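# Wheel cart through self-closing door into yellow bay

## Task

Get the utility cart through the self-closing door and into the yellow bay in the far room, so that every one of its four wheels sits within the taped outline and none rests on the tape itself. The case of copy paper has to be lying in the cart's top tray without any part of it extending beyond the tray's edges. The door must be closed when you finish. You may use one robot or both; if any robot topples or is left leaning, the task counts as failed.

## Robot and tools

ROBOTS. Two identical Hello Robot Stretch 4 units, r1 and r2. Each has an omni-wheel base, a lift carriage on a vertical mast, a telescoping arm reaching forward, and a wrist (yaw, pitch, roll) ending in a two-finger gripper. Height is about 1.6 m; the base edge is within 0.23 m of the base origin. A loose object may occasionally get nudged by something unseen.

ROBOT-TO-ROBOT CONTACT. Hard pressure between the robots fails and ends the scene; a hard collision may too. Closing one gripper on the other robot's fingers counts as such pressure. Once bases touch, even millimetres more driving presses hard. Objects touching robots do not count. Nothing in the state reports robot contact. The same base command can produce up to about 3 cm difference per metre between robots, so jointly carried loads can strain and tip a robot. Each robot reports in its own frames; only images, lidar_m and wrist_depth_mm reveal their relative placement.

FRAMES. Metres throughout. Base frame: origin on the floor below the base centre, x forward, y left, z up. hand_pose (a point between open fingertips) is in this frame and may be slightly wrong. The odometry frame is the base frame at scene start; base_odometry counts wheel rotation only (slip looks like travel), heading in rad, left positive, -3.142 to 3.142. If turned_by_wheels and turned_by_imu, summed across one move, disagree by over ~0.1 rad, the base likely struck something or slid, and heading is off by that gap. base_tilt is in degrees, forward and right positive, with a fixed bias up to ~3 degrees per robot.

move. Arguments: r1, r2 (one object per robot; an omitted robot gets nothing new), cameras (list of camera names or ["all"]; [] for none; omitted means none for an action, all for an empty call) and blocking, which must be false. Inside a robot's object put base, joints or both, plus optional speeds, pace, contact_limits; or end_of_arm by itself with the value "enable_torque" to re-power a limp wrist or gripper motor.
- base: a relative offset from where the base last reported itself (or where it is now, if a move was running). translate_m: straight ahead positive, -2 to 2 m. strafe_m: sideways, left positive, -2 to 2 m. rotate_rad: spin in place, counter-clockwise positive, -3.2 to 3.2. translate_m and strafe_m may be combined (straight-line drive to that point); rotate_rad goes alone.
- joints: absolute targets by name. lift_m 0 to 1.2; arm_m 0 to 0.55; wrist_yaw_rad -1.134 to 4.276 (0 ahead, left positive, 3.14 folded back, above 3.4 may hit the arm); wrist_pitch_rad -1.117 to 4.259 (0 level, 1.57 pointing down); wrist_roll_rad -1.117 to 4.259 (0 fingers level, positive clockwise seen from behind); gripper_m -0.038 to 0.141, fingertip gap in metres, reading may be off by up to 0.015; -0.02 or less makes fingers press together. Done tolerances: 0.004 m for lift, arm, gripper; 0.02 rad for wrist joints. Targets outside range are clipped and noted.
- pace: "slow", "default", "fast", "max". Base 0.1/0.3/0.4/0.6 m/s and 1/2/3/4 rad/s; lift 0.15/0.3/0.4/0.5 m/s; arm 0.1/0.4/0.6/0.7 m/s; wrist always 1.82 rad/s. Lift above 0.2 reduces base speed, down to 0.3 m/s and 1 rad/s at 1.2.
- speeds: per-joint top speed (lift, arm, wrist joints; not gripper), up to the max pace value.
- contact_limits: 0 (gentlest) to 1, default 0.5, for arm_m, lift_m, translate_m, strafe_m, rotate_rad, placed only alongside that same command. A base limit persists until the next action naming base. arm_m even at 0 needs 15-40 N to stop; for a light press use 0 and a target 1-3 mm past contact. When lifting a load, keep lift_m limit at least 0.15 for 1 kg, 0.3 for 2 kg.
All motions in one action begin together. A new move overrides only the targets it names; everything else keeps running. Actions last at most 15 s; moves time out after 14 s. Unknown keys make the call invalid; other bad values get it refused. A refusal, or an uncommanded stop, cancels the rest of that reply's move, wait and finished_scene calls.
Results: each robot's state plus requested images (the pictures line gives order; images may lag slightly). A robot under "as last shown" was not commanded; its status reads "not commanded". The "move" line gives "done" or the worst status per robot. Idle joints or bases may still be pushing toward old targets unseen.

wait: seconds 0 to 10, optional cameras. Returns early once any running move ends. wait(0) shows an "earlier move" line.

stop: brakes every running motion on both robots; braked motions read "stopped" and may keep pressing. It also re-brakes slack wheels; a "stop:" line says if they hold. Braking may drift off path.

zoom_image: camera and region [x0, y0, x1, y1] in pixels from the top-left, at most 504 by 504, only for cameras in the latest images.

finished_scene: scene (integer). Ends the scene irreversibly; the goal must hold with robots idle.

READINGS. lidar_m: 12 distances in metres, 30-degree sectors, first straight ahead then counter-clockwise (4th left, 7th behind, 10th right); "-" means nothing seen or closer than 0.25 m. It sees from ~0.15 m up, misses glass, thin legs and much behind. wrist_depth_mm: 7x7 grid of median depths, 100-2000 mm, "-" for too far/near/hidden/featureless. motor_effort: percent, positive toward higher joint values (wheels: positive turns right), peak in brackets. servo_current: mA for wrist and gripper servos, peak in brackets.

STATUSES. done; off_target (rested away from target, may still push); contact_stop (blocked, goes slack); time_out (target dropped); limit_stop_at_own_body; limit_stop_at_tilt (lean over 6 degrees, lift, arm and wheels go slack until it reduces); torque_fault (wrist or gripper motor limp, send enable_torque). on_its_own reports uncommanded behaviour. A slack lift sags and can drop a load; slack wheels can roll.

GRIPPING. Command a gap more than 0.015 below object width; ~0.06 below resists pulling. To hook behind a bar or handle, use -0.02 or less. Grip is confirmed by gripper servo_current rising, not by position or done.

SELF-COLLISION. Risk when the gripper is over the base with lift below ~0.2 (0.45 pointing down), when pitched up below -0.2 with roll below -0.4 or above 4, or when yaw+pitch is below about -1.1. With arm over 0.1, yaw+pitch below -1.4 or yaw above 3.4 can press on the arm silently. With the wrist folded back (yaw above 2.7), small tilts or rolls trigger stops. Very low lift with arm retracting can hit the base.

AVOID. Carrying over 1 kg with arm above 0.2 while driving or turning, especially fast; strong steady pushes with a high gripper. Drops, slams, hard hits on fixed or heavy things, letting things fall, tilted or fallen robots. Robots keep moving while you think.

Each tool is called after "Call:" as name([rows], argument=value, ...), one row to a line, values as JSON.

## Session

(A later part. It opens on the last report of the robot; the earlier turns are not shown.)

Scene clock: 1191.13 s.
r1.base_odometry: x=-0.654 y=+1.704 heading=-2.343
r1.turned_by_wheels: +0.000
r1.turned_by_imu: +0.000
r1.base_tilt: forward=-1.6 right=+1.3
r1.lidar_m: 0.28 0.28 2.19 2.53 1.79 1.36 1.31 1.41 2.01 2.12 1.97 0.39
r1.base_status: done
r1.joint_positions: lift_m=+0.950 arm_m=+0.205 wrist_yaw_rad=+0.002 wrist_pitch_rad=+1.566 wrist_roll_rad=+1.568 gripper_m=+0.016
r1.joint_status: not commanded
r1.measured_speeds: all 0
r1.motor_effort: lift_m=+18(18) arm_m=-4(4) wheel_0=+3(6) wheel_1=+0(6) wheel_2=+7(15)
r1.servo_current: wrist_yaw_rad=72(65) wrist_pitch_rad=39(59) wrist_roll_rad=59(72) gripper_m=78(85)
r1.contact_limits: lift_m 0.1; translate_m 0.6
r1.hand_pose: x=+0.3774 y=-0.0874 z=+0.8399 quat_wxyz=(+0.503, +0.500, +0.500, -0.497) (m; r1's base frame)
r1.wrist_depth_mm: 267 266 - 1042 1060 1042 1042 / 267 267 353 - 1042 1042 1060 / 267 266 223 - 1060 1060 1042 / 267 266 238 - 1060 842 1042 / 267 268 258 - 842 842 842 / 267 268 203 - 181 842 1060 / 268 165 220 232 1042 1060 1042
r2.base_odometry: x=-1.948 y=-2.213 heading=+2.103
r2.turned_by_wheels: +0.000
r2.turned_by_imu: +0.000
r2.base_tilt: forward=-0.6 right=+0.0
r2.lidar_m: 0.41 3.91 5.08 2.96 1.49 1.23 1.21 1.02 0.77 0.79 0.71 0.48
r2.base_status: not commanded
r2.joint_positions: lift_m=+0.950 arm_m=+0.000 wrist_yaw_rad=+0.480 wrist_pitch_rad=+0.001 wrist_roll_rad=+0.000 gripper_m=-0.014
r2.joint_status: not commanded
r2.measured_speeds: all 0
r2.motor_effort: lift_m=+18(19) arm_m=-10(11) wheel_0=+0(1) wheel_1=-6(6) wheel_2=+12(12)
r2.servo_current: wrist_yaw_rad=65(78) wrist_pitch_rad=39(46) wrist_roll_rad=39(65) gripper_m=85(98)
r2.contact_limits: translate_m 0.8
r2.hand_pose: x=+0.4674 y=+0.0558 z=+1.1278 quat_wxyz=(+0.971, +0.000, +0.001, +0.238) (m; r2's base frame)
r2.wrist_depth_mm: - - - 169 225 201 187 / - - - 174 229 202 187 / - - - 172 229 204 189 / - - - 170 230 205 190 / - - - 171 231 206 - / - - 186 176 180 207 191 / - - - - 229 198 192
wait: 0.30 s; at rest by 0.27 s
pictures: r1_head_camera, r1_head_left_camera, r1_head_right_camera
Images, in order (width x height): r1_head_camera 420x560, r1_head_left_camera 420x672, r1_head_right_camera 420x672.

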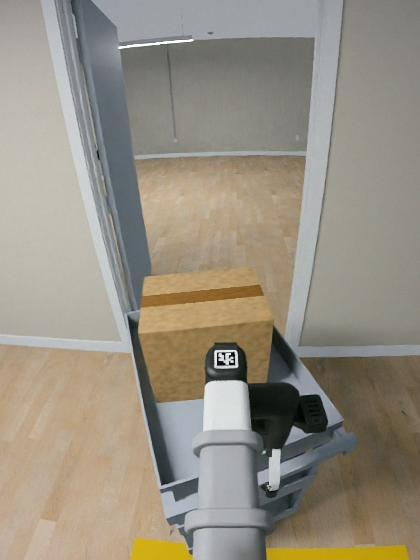

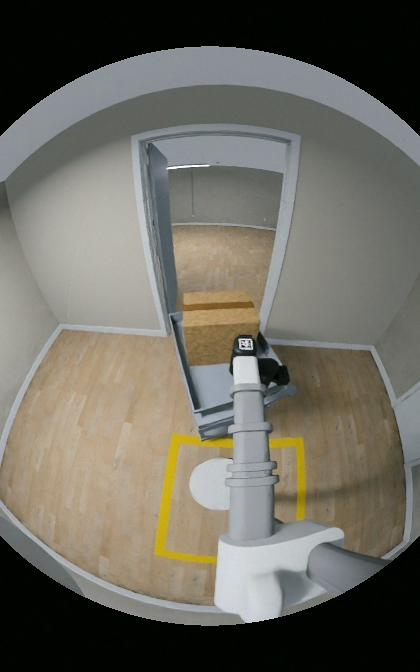

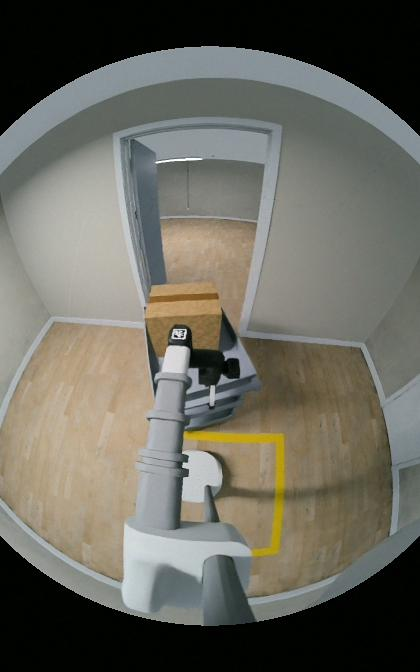

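Call:
move(blocking=false, r1={"base":{"translate_m":-0.6,"strafe_m":-0.08},"pace":"slow","contact_limits":{"translate_m":0.6}})

Call:
wait(seconds=9)

Call:
wait(seconds=0.3, cameras=["r1_head_camera","r1_head_left_camera","r1_head_right_camera"])

Scene clock: 1198.67 s.
move: r1 moving
r1.base_odometry: x=-0.646 y=+1.715 heading=-2.342
r1.turned_by_wheels: +0.001
r1.turned_by_imu: +0.001
r1.base_tilt: forward=-1.6 right=+1.2
r1.lidar_m: 0.30 0.27 2.20 2.52 1.80 1.34 1.30 1.41 2.04 2.15 2.03 0.39
r1.base_status: translate_m moving; strafe_m moving
r1.joint_positions: lift_m=+0.950 arm_m=+0.205 wrist_yaw_rad=+0.004 wrist_pitch_rad=+1.564 wrist_roll_rad=+1.568 gripper_m=+0.016
r1.joint_status: not commanded
r1.measured_speeds: translate_m=-0.049 strafe_m=-0.007 rotate_rad=+0.001 lift_m=+0.000 arm_m=+0.000 wrist_yaw_rad=+0.001 wrist_pitch_rad=-0.001 wrist_roll_rad=+0.000
r1.motor_effort: lift_m=+18(18) arm_m=-4(4) wheel_0=+2(3) wheel_1=-3(6) wheel_2=+14(14)
r1.servo_current: wrist_yaw_rad=52(78) wrist_pitch_rad=46(59) wrist_roll_rad=59(59) gripper_m=72(85)
r1.contact_limits: lift_m 0.1; translate_m 0.6
r1.hand_pose: x=+0.3781 y=-0.0874 z=+0.8399 quat_wxyz=(+0.503, +0.500, +0.500, -0.497) (m; r1's base frame)
r1.wrist_depth_mm: 267 266 - 1078 1060 1025 1060 / 267 267 355 - 1042 1042 1042 / 267 267 231 - 1060 1060 1042 / 270 268 236 197 1060 854 1042 / 268 268 250 - 854 842 842 / 271 268 207 - 182 842 1042 / 271 173 212 135 1060 1060 1060
r2: as last shown
r2.base_tilt: forward=-0.6 right=+0.1
r2.lidar_m: 0.42 3.89 5.04 2.93 1.50 1.23 1.21 0.98 0.80 0.78 0.73 0.52
r2.motor_effort: lift_m=+18(19) arm_m=-11(11) wheel_0=+0(1) wheel_1=-6(6) wheel_2=+12(12)
r2.servo_current: wrist_yaw_rad=59(72) wrist_pitch_rad=33(46) wrist_roll_rad=46(52) gripper_m=85(91)
r2.contact_limits: translate_m 0.8
r2.wrist_depth_mm: - - - 169 225 202 186 / - - - 175 229 203 187 / - - - 172 229 203 189 / - - - 170 229 205 190 / - - - 171 230 206 - / - - 186 176 180 206 191 / - - - - 229 198 191
pictures: none

Scene clock: 1205.50 s.
earlier move: r1 done
r1.base_odometry: x=-0.292 y=+2.190 heading=-2.343
r1.turned_by_wheels: -0.001
r1.turned_by_imu: +0.000
r1.base_tilt: forward=-1.5 right=+1.2
r1.lidar_m: 0.27 0.26 2.73 2.46 1.02 0.75 0.73 0.79 1.14 2.06 2.17 0.41
r1.base_status: done
r1.joint_positions: lift_m=+0.950 arm_m=+0.205 wrist_yaw_rad=+0.004 wrist_pitch_rad=+1.564 wrist_roll_rad=+1.566 gripper_m=+0.016
r1.joint_status: not commanded
r1.measured_speeds: all 0
r1.motor_effort: lift_m=+18(18) arm_m=-4(4) wheel_0=-2(8) wheel_1=-2(6) wheel_2=+5(14)
r1.servo_current: wrist_yaw_rad=52(78) wrist_pitch_rad=39(59) wrist_roll_rad=46(72) gripper_m=78(85)
r1.contact_limits: lift_m 0.1; translate_m 0.6
r1.hand_pose: x=+0.3781 y=-0.0874 z=+0.8399 quat_wxyz=(+0.504, +0.499, +0.501, -0.496) (m; r1's base frame)
r1.wrist_depth_mm: - 233 - 1042 1060 1042 1060 / 268 268 - 1060 1078 1060 1042 / 268 266 257 1042 1060 1060 1042 / 268 268 228 - 1060 854 1042 / 267 267 246 - 854 842 831 / 268 268 207 - 180 842 1042 / 268 167 198 197 - 1078 1060
r2.base_odometry: x=-1.948 y=-2.213 heading=+2.103
r2.turned_by_wheels: +0.000
r2.turned_by_imu: +0.001
r2.base_tilt: forward=-0.6 right=+0.1
r2.lidar_m: 0.39 3.90 5.05 2.99 1.51 1.24 1.22 0.98 0.80 0.78 0.71 0.51
r2.base_status: not commanded
r2.joint_positions: lift_m=+0.950 arm_m=+0.000 wrist_yaw_rad=+0.480 wrist_pitch_rad=+0.001 wrist_roll_rad=+0.000 gripper_m=-0.014
r2.joint_status: not commanded
r2.measured_speeds: all 0
r2.motor_effort: lift_m=+18(19) arm_m=-10(11) wheel_0=+1(1) wheel_1=-6(6) wheel_2=+12(12)
r2.servo_current: wrist_yaw_rad=52(85) wrist_pitch_rad=39(46) wrist_roll_rad=59(65) gripper_m=85(91)
r2.contact_limits: translate_m 0.8
r2.hand_pose: x=+0.4674 y=+0.0558 z=+1.1278 quat_wxyz=(+0.971, +0.000, +0.001, +0.238) (m; r2's base frame)
r2.wrist_depth_mm: - - - 169 224 202 187 / - - - 175 229 202 187 / - - - 172 229 204 189 / - - - 170 229 205 190 / - - - 171 230 206 - / - - 186 176 180 207 191 / - - - - 229 198 192
wait: 6.83 of 9 s (r1 has come to rest)
pictures: none

Scene clock: 1205.80 s.
r1.base_odometry: x=-0.292 y=+2.190 heading=-2.343
r1.turned_by_wheels: +0.000
r1.turned_by_imu: +0.000
r1.base_tilt: forward=-1.6 right=+1.3
r1.lidar_m: 0.25 0.25 2.74 2.45 1.03 0.76 0.72 0.77 1.13 2.06 2.18 0.42
r1.base_status: done
r1.joint_positions: lift_m=+0.950 arm_m=+0.205 wrist_yaw_rad=+0.004 wrist_pitch_rad=+1.564 wrist_roll_rad=+1.566 gripper_m=+0.016
r1.joint_status: not commanded
r1.measured_speeds: all 0
r1.motor_effort: lift_m=+18(18) arm_m=-4(4) wheel_0=-2(8) wheel_1=-2(6) wheel_2=+5(14)
r1.servo_current: wrist_yaw_rad=39(78) wrist_pitch_rad=39(59) wrist_roll_rad=52(72) gripper_m=78(85)
r1.contact_limits: lift_m 0.1; translate_m 0.6
r1.hand_pose: x=+0.3781 y=-0.0874 z=+0.8399 quat_wxyz=(+0.504, +0.499, +0.501, -0.496) (m; r1's base frame)
r1.wrist_depth_mm: - 233 - 1060 1060 1060 1060 / 267 268 - 1042 1060 1060 1042 / 267 267 258 1042 1060 1042 1042 / 268 268 229 - 1042 831 1060 / 267 267 243 - 831 842 842 / 268 267 207 - 181 831 1042 / 267 167 198 197 - 1060 1060
r2.base_odometry: x=-1.948 y=-2.213 heading=+2.103
r2.turned_by_wheels: +0.000
r2.turned_by_imu: +0.000
r2.base_tilt: forward=-0.6 right=+0.1
r2.lidar_m: 0.42 3.94 5.06 2.97 1.49 1.22 1.20 1.01 0.79 0.76 0.70 0.49
r2.base_status: not commanded
r2.joint_positions: lift_m=+0.950 arm_m=+0.000 wrist_yaw_rad=+0.480 wrist_pitch_rad=+0.001 wrist_roll_rad=+0.000 gripper_m=-0.014
r2.joint_status: not commanded
r2.measured_speeds: all 0
r2.motor_effort: lift_m=+18(19) arm_m=-10(11) wheel_0=+0(1) wheel_1=-6(6) wheel_2=+12(12)
r2.servo_current: wrist_yaw_rad=59(85) wrist_pitch_rad=39(46) wrist_roll_rad=52(65) gripper_m=91(91)
r2.contact_limits: translate_m 0.8
r2.hand_pose: x=+0.4674 y=+0.0558 z=+1.1278 quat_wxyz=(+0.971, +0.000, +0.001, +0.238) (m; r2's base frame)
r2.wrist_depth_mm: - - - 169 225 202 186 / - - - 175 230 202 188 / - - - 172 228 204 189 / - - - 170 230 205 190 / - - - 171 230 206 - / - - 186 176 181 206 191 / - - - - 229 198 192
wait: 0.30 s; at rest by 0.27 s
pictures: r1_head_camera, r1_head_left_camera, r1_head_right_camera
Images, in order (width x height): r1_head_camera 420x560, r1_head_left_camera 420x672, r1_head_right_camera 420x672.

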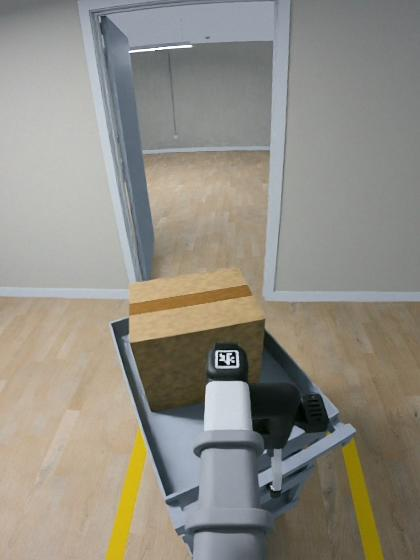

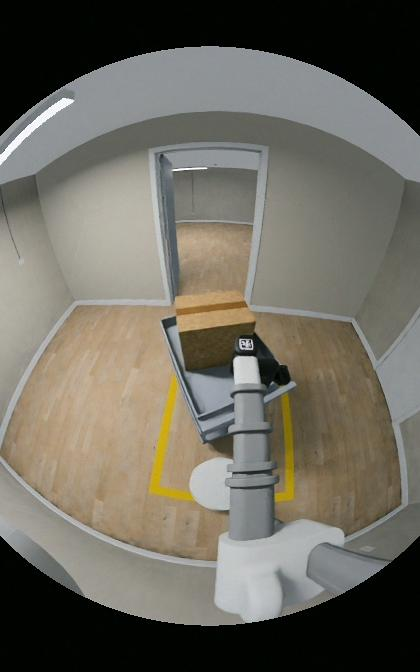

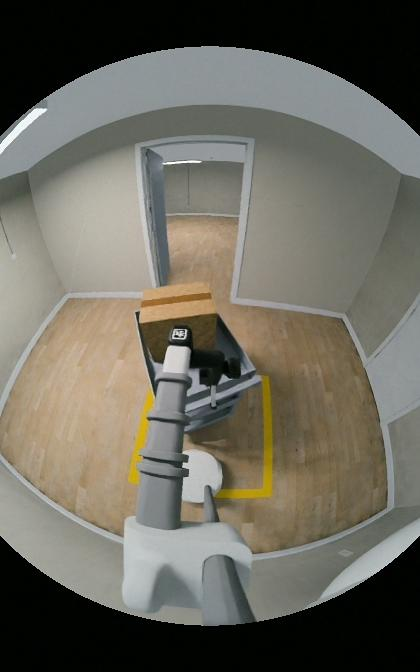

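Call:
move(blocking=false, r1={"base":{"translate_m":-0.3},"pace":"slow","contact_limits":{"translate_m":0.6}})

Call:
wait(seconds=6)

Call:
wait(seconds=0.3, cameras=["r1_head_camera","r1_head_left_camera","r1_head_right_camera"])

Call:
zoom_image(camera="r1_head_left_camera", region=[130, 270, 330, 530])

Call:
zoom_image(camera="r1_head_right_camera", region=[100, 270, 300, 530])

Scene clock: 1213.40 s.
move: r1 moving
r1.base_odometry: x=-0.284 y=+2.199 heading=-2.343
r1.turned_by_wheels: +0.000
r1.turned_by_imu: +0.000
r1.base_tilt: forward=-1.5 right=+1.2
r1.lidar_m: 0.26 0.25 2.73 2.42 1.01 0.75 0.69 0.77 1.15 2.06 2.17 0.43
r1.base_status: translate_m moving
r1.joint_positions: lift_m=+0.950 arm_m=+0.205 wrist_yaw_rad=+0.006 wrist_pitch_rad=+1.564 wrist_roll_rad=+1.566 gripper_m=+0.016
r1.joint_status: not commanded
r1.measured_speeds: translate_m=-0.049 strafe_m=+0.000 rotate_rad=+0.002 lift_m=+0.000 arm_m=+0.000 wrist_yaw_rad=+0.000 wrist_pitch_rad=+0.000 wrist_roll_rad=+0.000
r1.motor_effort: lift_m=+18(18) arm_m=-4(4) wheel_0=-4(7) wheel_1=-5(5) wheel_2=+11(11)
r1.servo_current: wrist_yaw_rad=78(78) wrist_pitch_rad=52(52) wrist_roll_rad=39(65) gripper_m=78(85)
r1.contact_limits: lift_m 0.1; translate_m 0.6
r1.hand_pose: x=+0.3785 y=-0.0874 z=+0.8399 quat_wxyz=(+0.504, +0.499, +0.501, -0.496) (m; r1's base frame)
r1.wrist_depth_mm: - 232 - 1042 1078 1042 1060 / 268 267 - 1060 1042 1042 1042 / 268 267 260 1060 1060 1060 1060 / 270 268 227 - 1042 866 1042 / 270 268 238 - 842 854 842 / 270 270 208 - 179 842 1025 / 270 169 202 197 1060 1060 1060
r2: as last shown
r2.lidar_m: 0.42 3.91 5.03 2.98 1.54 1.21 1.21 0.99 0.79 0.78 0.71 0.51
r2.motor_effort: lift_m=+18(19) arm_m=-11(11) wheel_0=+0(1) wheel_1=-6(6) wheel_2=+12(12)
r2.servo_current: wrist_yaw_rad=65(72) wrist_pitch_rad=39(46) wrist_roll_rad=46(52) gripper_m=91(91)
r2.contact_limits: translate_m 0.8
r2.wrist_depth_mm: - - - 169 224 201 186 / - - - 175 230 202 188 / - - - 172 229 204 189 / - - - 170 229 205 190 / - - - 172 229 206 - / - - 185 176 181 206 191 / - - - - 229 197 191
pictures: none

Scene clock: 1217.17 s.
earlier move: r1 done
r1.base_odometry: x=-0.083 y=+2.405 heading=-2.343
r1.turned_by_wheels: +0.000
r1.turned_by_imu: +0.000
r1.base_tilt: forward=-1.6 right=+1.3
r1.lidar_m: 0.28 0.26 2.74 1.49 0.59 0.44 0.41 0.47 0.69 2.06 2.16 0.41
r1.base_status: done
r1.joint_positions: lift_m=+0.950 arm_m=+0.205 wrist_yaw_rad=+0.006 wrist_pitch_rad=+1.564 wrist_roll_rad=+1.566 gripper_m=+0.016
r1.joint_status: not commanded
r1.measured_speeds: all 0
r1.motor_effort: lift_m=+18(18) arm_m=-4(4) wheel_0=-5(8) wheel_1=-2(7) wheel_2=+4(12)
r1.servo_current: wrist_yaw_rad=46(78) wrist_pitch_rad=46(59) wrist_roll_rad=59(78) gripper_m=78(85)
r1.contact_limits: lift_m 0.1; translate_m 0.6
r1.hand_pose: x=+0.3784 y=-0.0874 z=+0.8399 quat_wxyz=(+0.504, +0.499, +0.501, -0.496) (m; r1's base frame)
r1.wrist_depth_mm: - 243 - 1060 1060 1042 1060 / 268 268 404 1042 1042 1060 1060 / 266 268 250 1042 1042 1042 1060 / 267 268 224 - 1060 842 1060 / 267 268 242 - 854 842 842 / 268 268 204 - 180 842 1042 / 270 167 198 197 1060 1060 1042
r2.base_odometry: x=-1.948 y=-2.213 heading=+2.103
r2.turned_by_wheels: +0.000
r2.turned_by_imu: +0.001
r2.base_tilt: forward=-0.6 right=+0.1
r2.lidar_m: 0.40 3.91 5.05 2.99 1.53 1.22 1.20 1.02 0.82 0.80 0.69 0.50
r2.base_status: not commanded
r2.joint_positions: lift_m=+0.950 arm_m=+0.000 wrist_yaw_rad=+0.480 wrist_pitch_rad=+0.001 wrist_roll_rad=+0.000 gripper_m=-0.014
r2.joint_status: not commanded
r2.measured_speeds: all 0
r2.motor_effort: lift_m=+18(19) arm_m=-11(11) wheel_0=+0(1) wheel_1=-6(6) wheel_2=+12(12)
r2.servo_current: wrist_yaw_rad=59(85) wrist_pitch_rad=39(46) wrist_roll_rad=59(59) gripper_m=85(98)
r2.contact_limits: translate_m 0.8
r2.hand_pose: x=+0.4674 y=+0.0558 z=+1.1278 quat_wxyz=(+0.971, +0.000, +0.001, +0.238) (m; r2's base frame)
r2.wrist_depth_mm: - - - 169 224 201 186 / - - - 175 229 202 187 / - - - 172 228 204 189 / - - - 171 229 204 190 / - - - 172 232 206 - / - - 185 176 180 206 191 / - - - - 229 198 191
wait: 3.77 of 6 s (r1 has come to rest)
pictures: none

Scene clock: 1217.47 s.
r1.base_odometry: x=-0.083 y=+2.405 heading=-2.343
r1.turned_by_wheels: +0.000
r1.turned_by_imu: +0.000
r1.base_tilt: forward=-1.6 right=+1.3
r1.lidar_m: 0.27 0.26 2.74 1.50 0.59 0.44 0.43 0.45 0.68 2.06 2.14 0.41
r1.base_status: done
r1.joint_positions: lift_m=+0.950 arm_m=+0.205 wrist_yaw_rad=+0.006 wrist_pitch_rad=+1.564 wrist_roll_rad=+1.566 gripper_m=+0.016
r1.joint_status: not commanded
r1.measured_speeds: all 0
r1.motor_effort: lift_m=+18(18) arm_m=-4(4) wheel_0=-4(8) wheel_1=-2(7) wheel_2=+4(12)
r1.servo_current: wrist_yaw_rad=52(78) wrist_pitch_rad=59(59) wrist_roll_rad=46(78) gripper_m=78(85)
r1.contact_limits: lift_m 0.1; translate_m 0.6
r1.hand_pose: x=+0.3784 y=-0.0874 z=+0.8399 quat_wxyz=(+0.504, +0.499, +0.501, -0.496) (m; r1's base frame)
r1.wrist_depth_mm: - 243 - 1060 1025 1060 1042 / 267 267 410 1078 1042 1060 1042 / 266 268 250 1060 1060 1042 1060 / 267 266 226 - 1042 831 1042 / 267 268 242 - 842 842 831 / 268 266 204 - 180 831 1078 / 268 167 199 197 1060 1060 1060
r2.base_odometry: x=-1.948 y=-2.213 heading=+2.103
r2.turned_by_wheels: +0.000
r2.turned_by_imu: +0.000
r2.base_tilt: forward=-0.6 right=+0.0
r2.lidar_m: 0.40 3.92 5.05 2.97 1.52 1.23 1.21 0.98 0.81 0.79 0.70 0.52
r2.base_status: not commanded
r2.joint_positions: lift_m=+0.950 arm_m=+0.000 wrist_yaw_rad=+0.480 wrist_pitch_rad=+0.001 wrist_roll_rad=+0.000 gripper_m=-0.014
r2.joint_status: not commanded
r2.measured_speeds: all 0
r2.motor_effort: lift_m=+19(19) arm_m=-10(11) wheel_0=+0(1) wheel_1=-6(6) wheel_2=+12(12)
r2.servo_current: wrist_yaw_rad=59(85) wrist_pitch_rad=39(46) wrist_roll_rad=46(59) gripper_m=85(98)
r2.contact_limits: translate_m 0.8
r2.hand_pose: x=+0.4674 y=+0.0558 z=+1.1278 quat_wxyz=(+0.971, +0.000, +0.001, +0.238) (m; r2's base frame)
r2.wrist_depth_mm: - - - 169 226 200 187 / - - - 174 229 202 187 / - - - 172 228 205 189 / - - - 171 229 205 190 / - - - 172 231 206 - / - - 186 176 180 206 191 / - - - - 229 198 192
wait: 0.30 s; at rest by 0.27 s
pictures: r1_head_camera, r1_head_left_camera, r1_head_right_camera
Images, in order (width x height): r1_head_camera 420x560, r1_head_left_camera 420x672, r1_head_right_camera 420x672.

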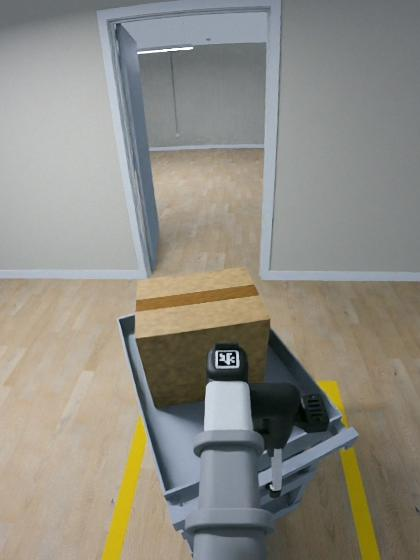

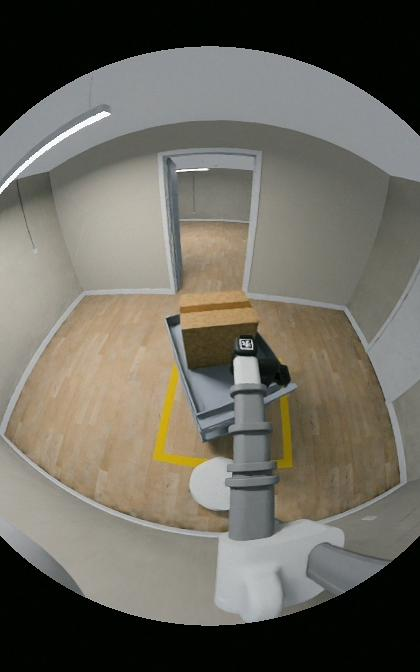

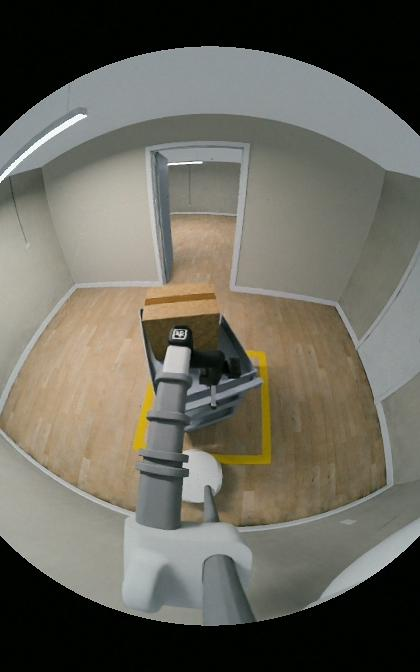

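Scaled by 1.938 from the camera's 420x672 image, which has a finer 600x960 frame.

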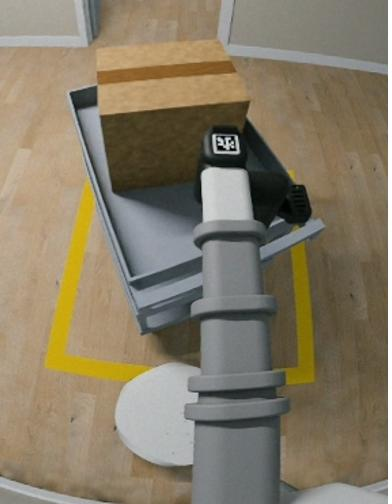

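Scaled by 1.938 from the camera's 420x672 image, which has a finer 600x960 frame.

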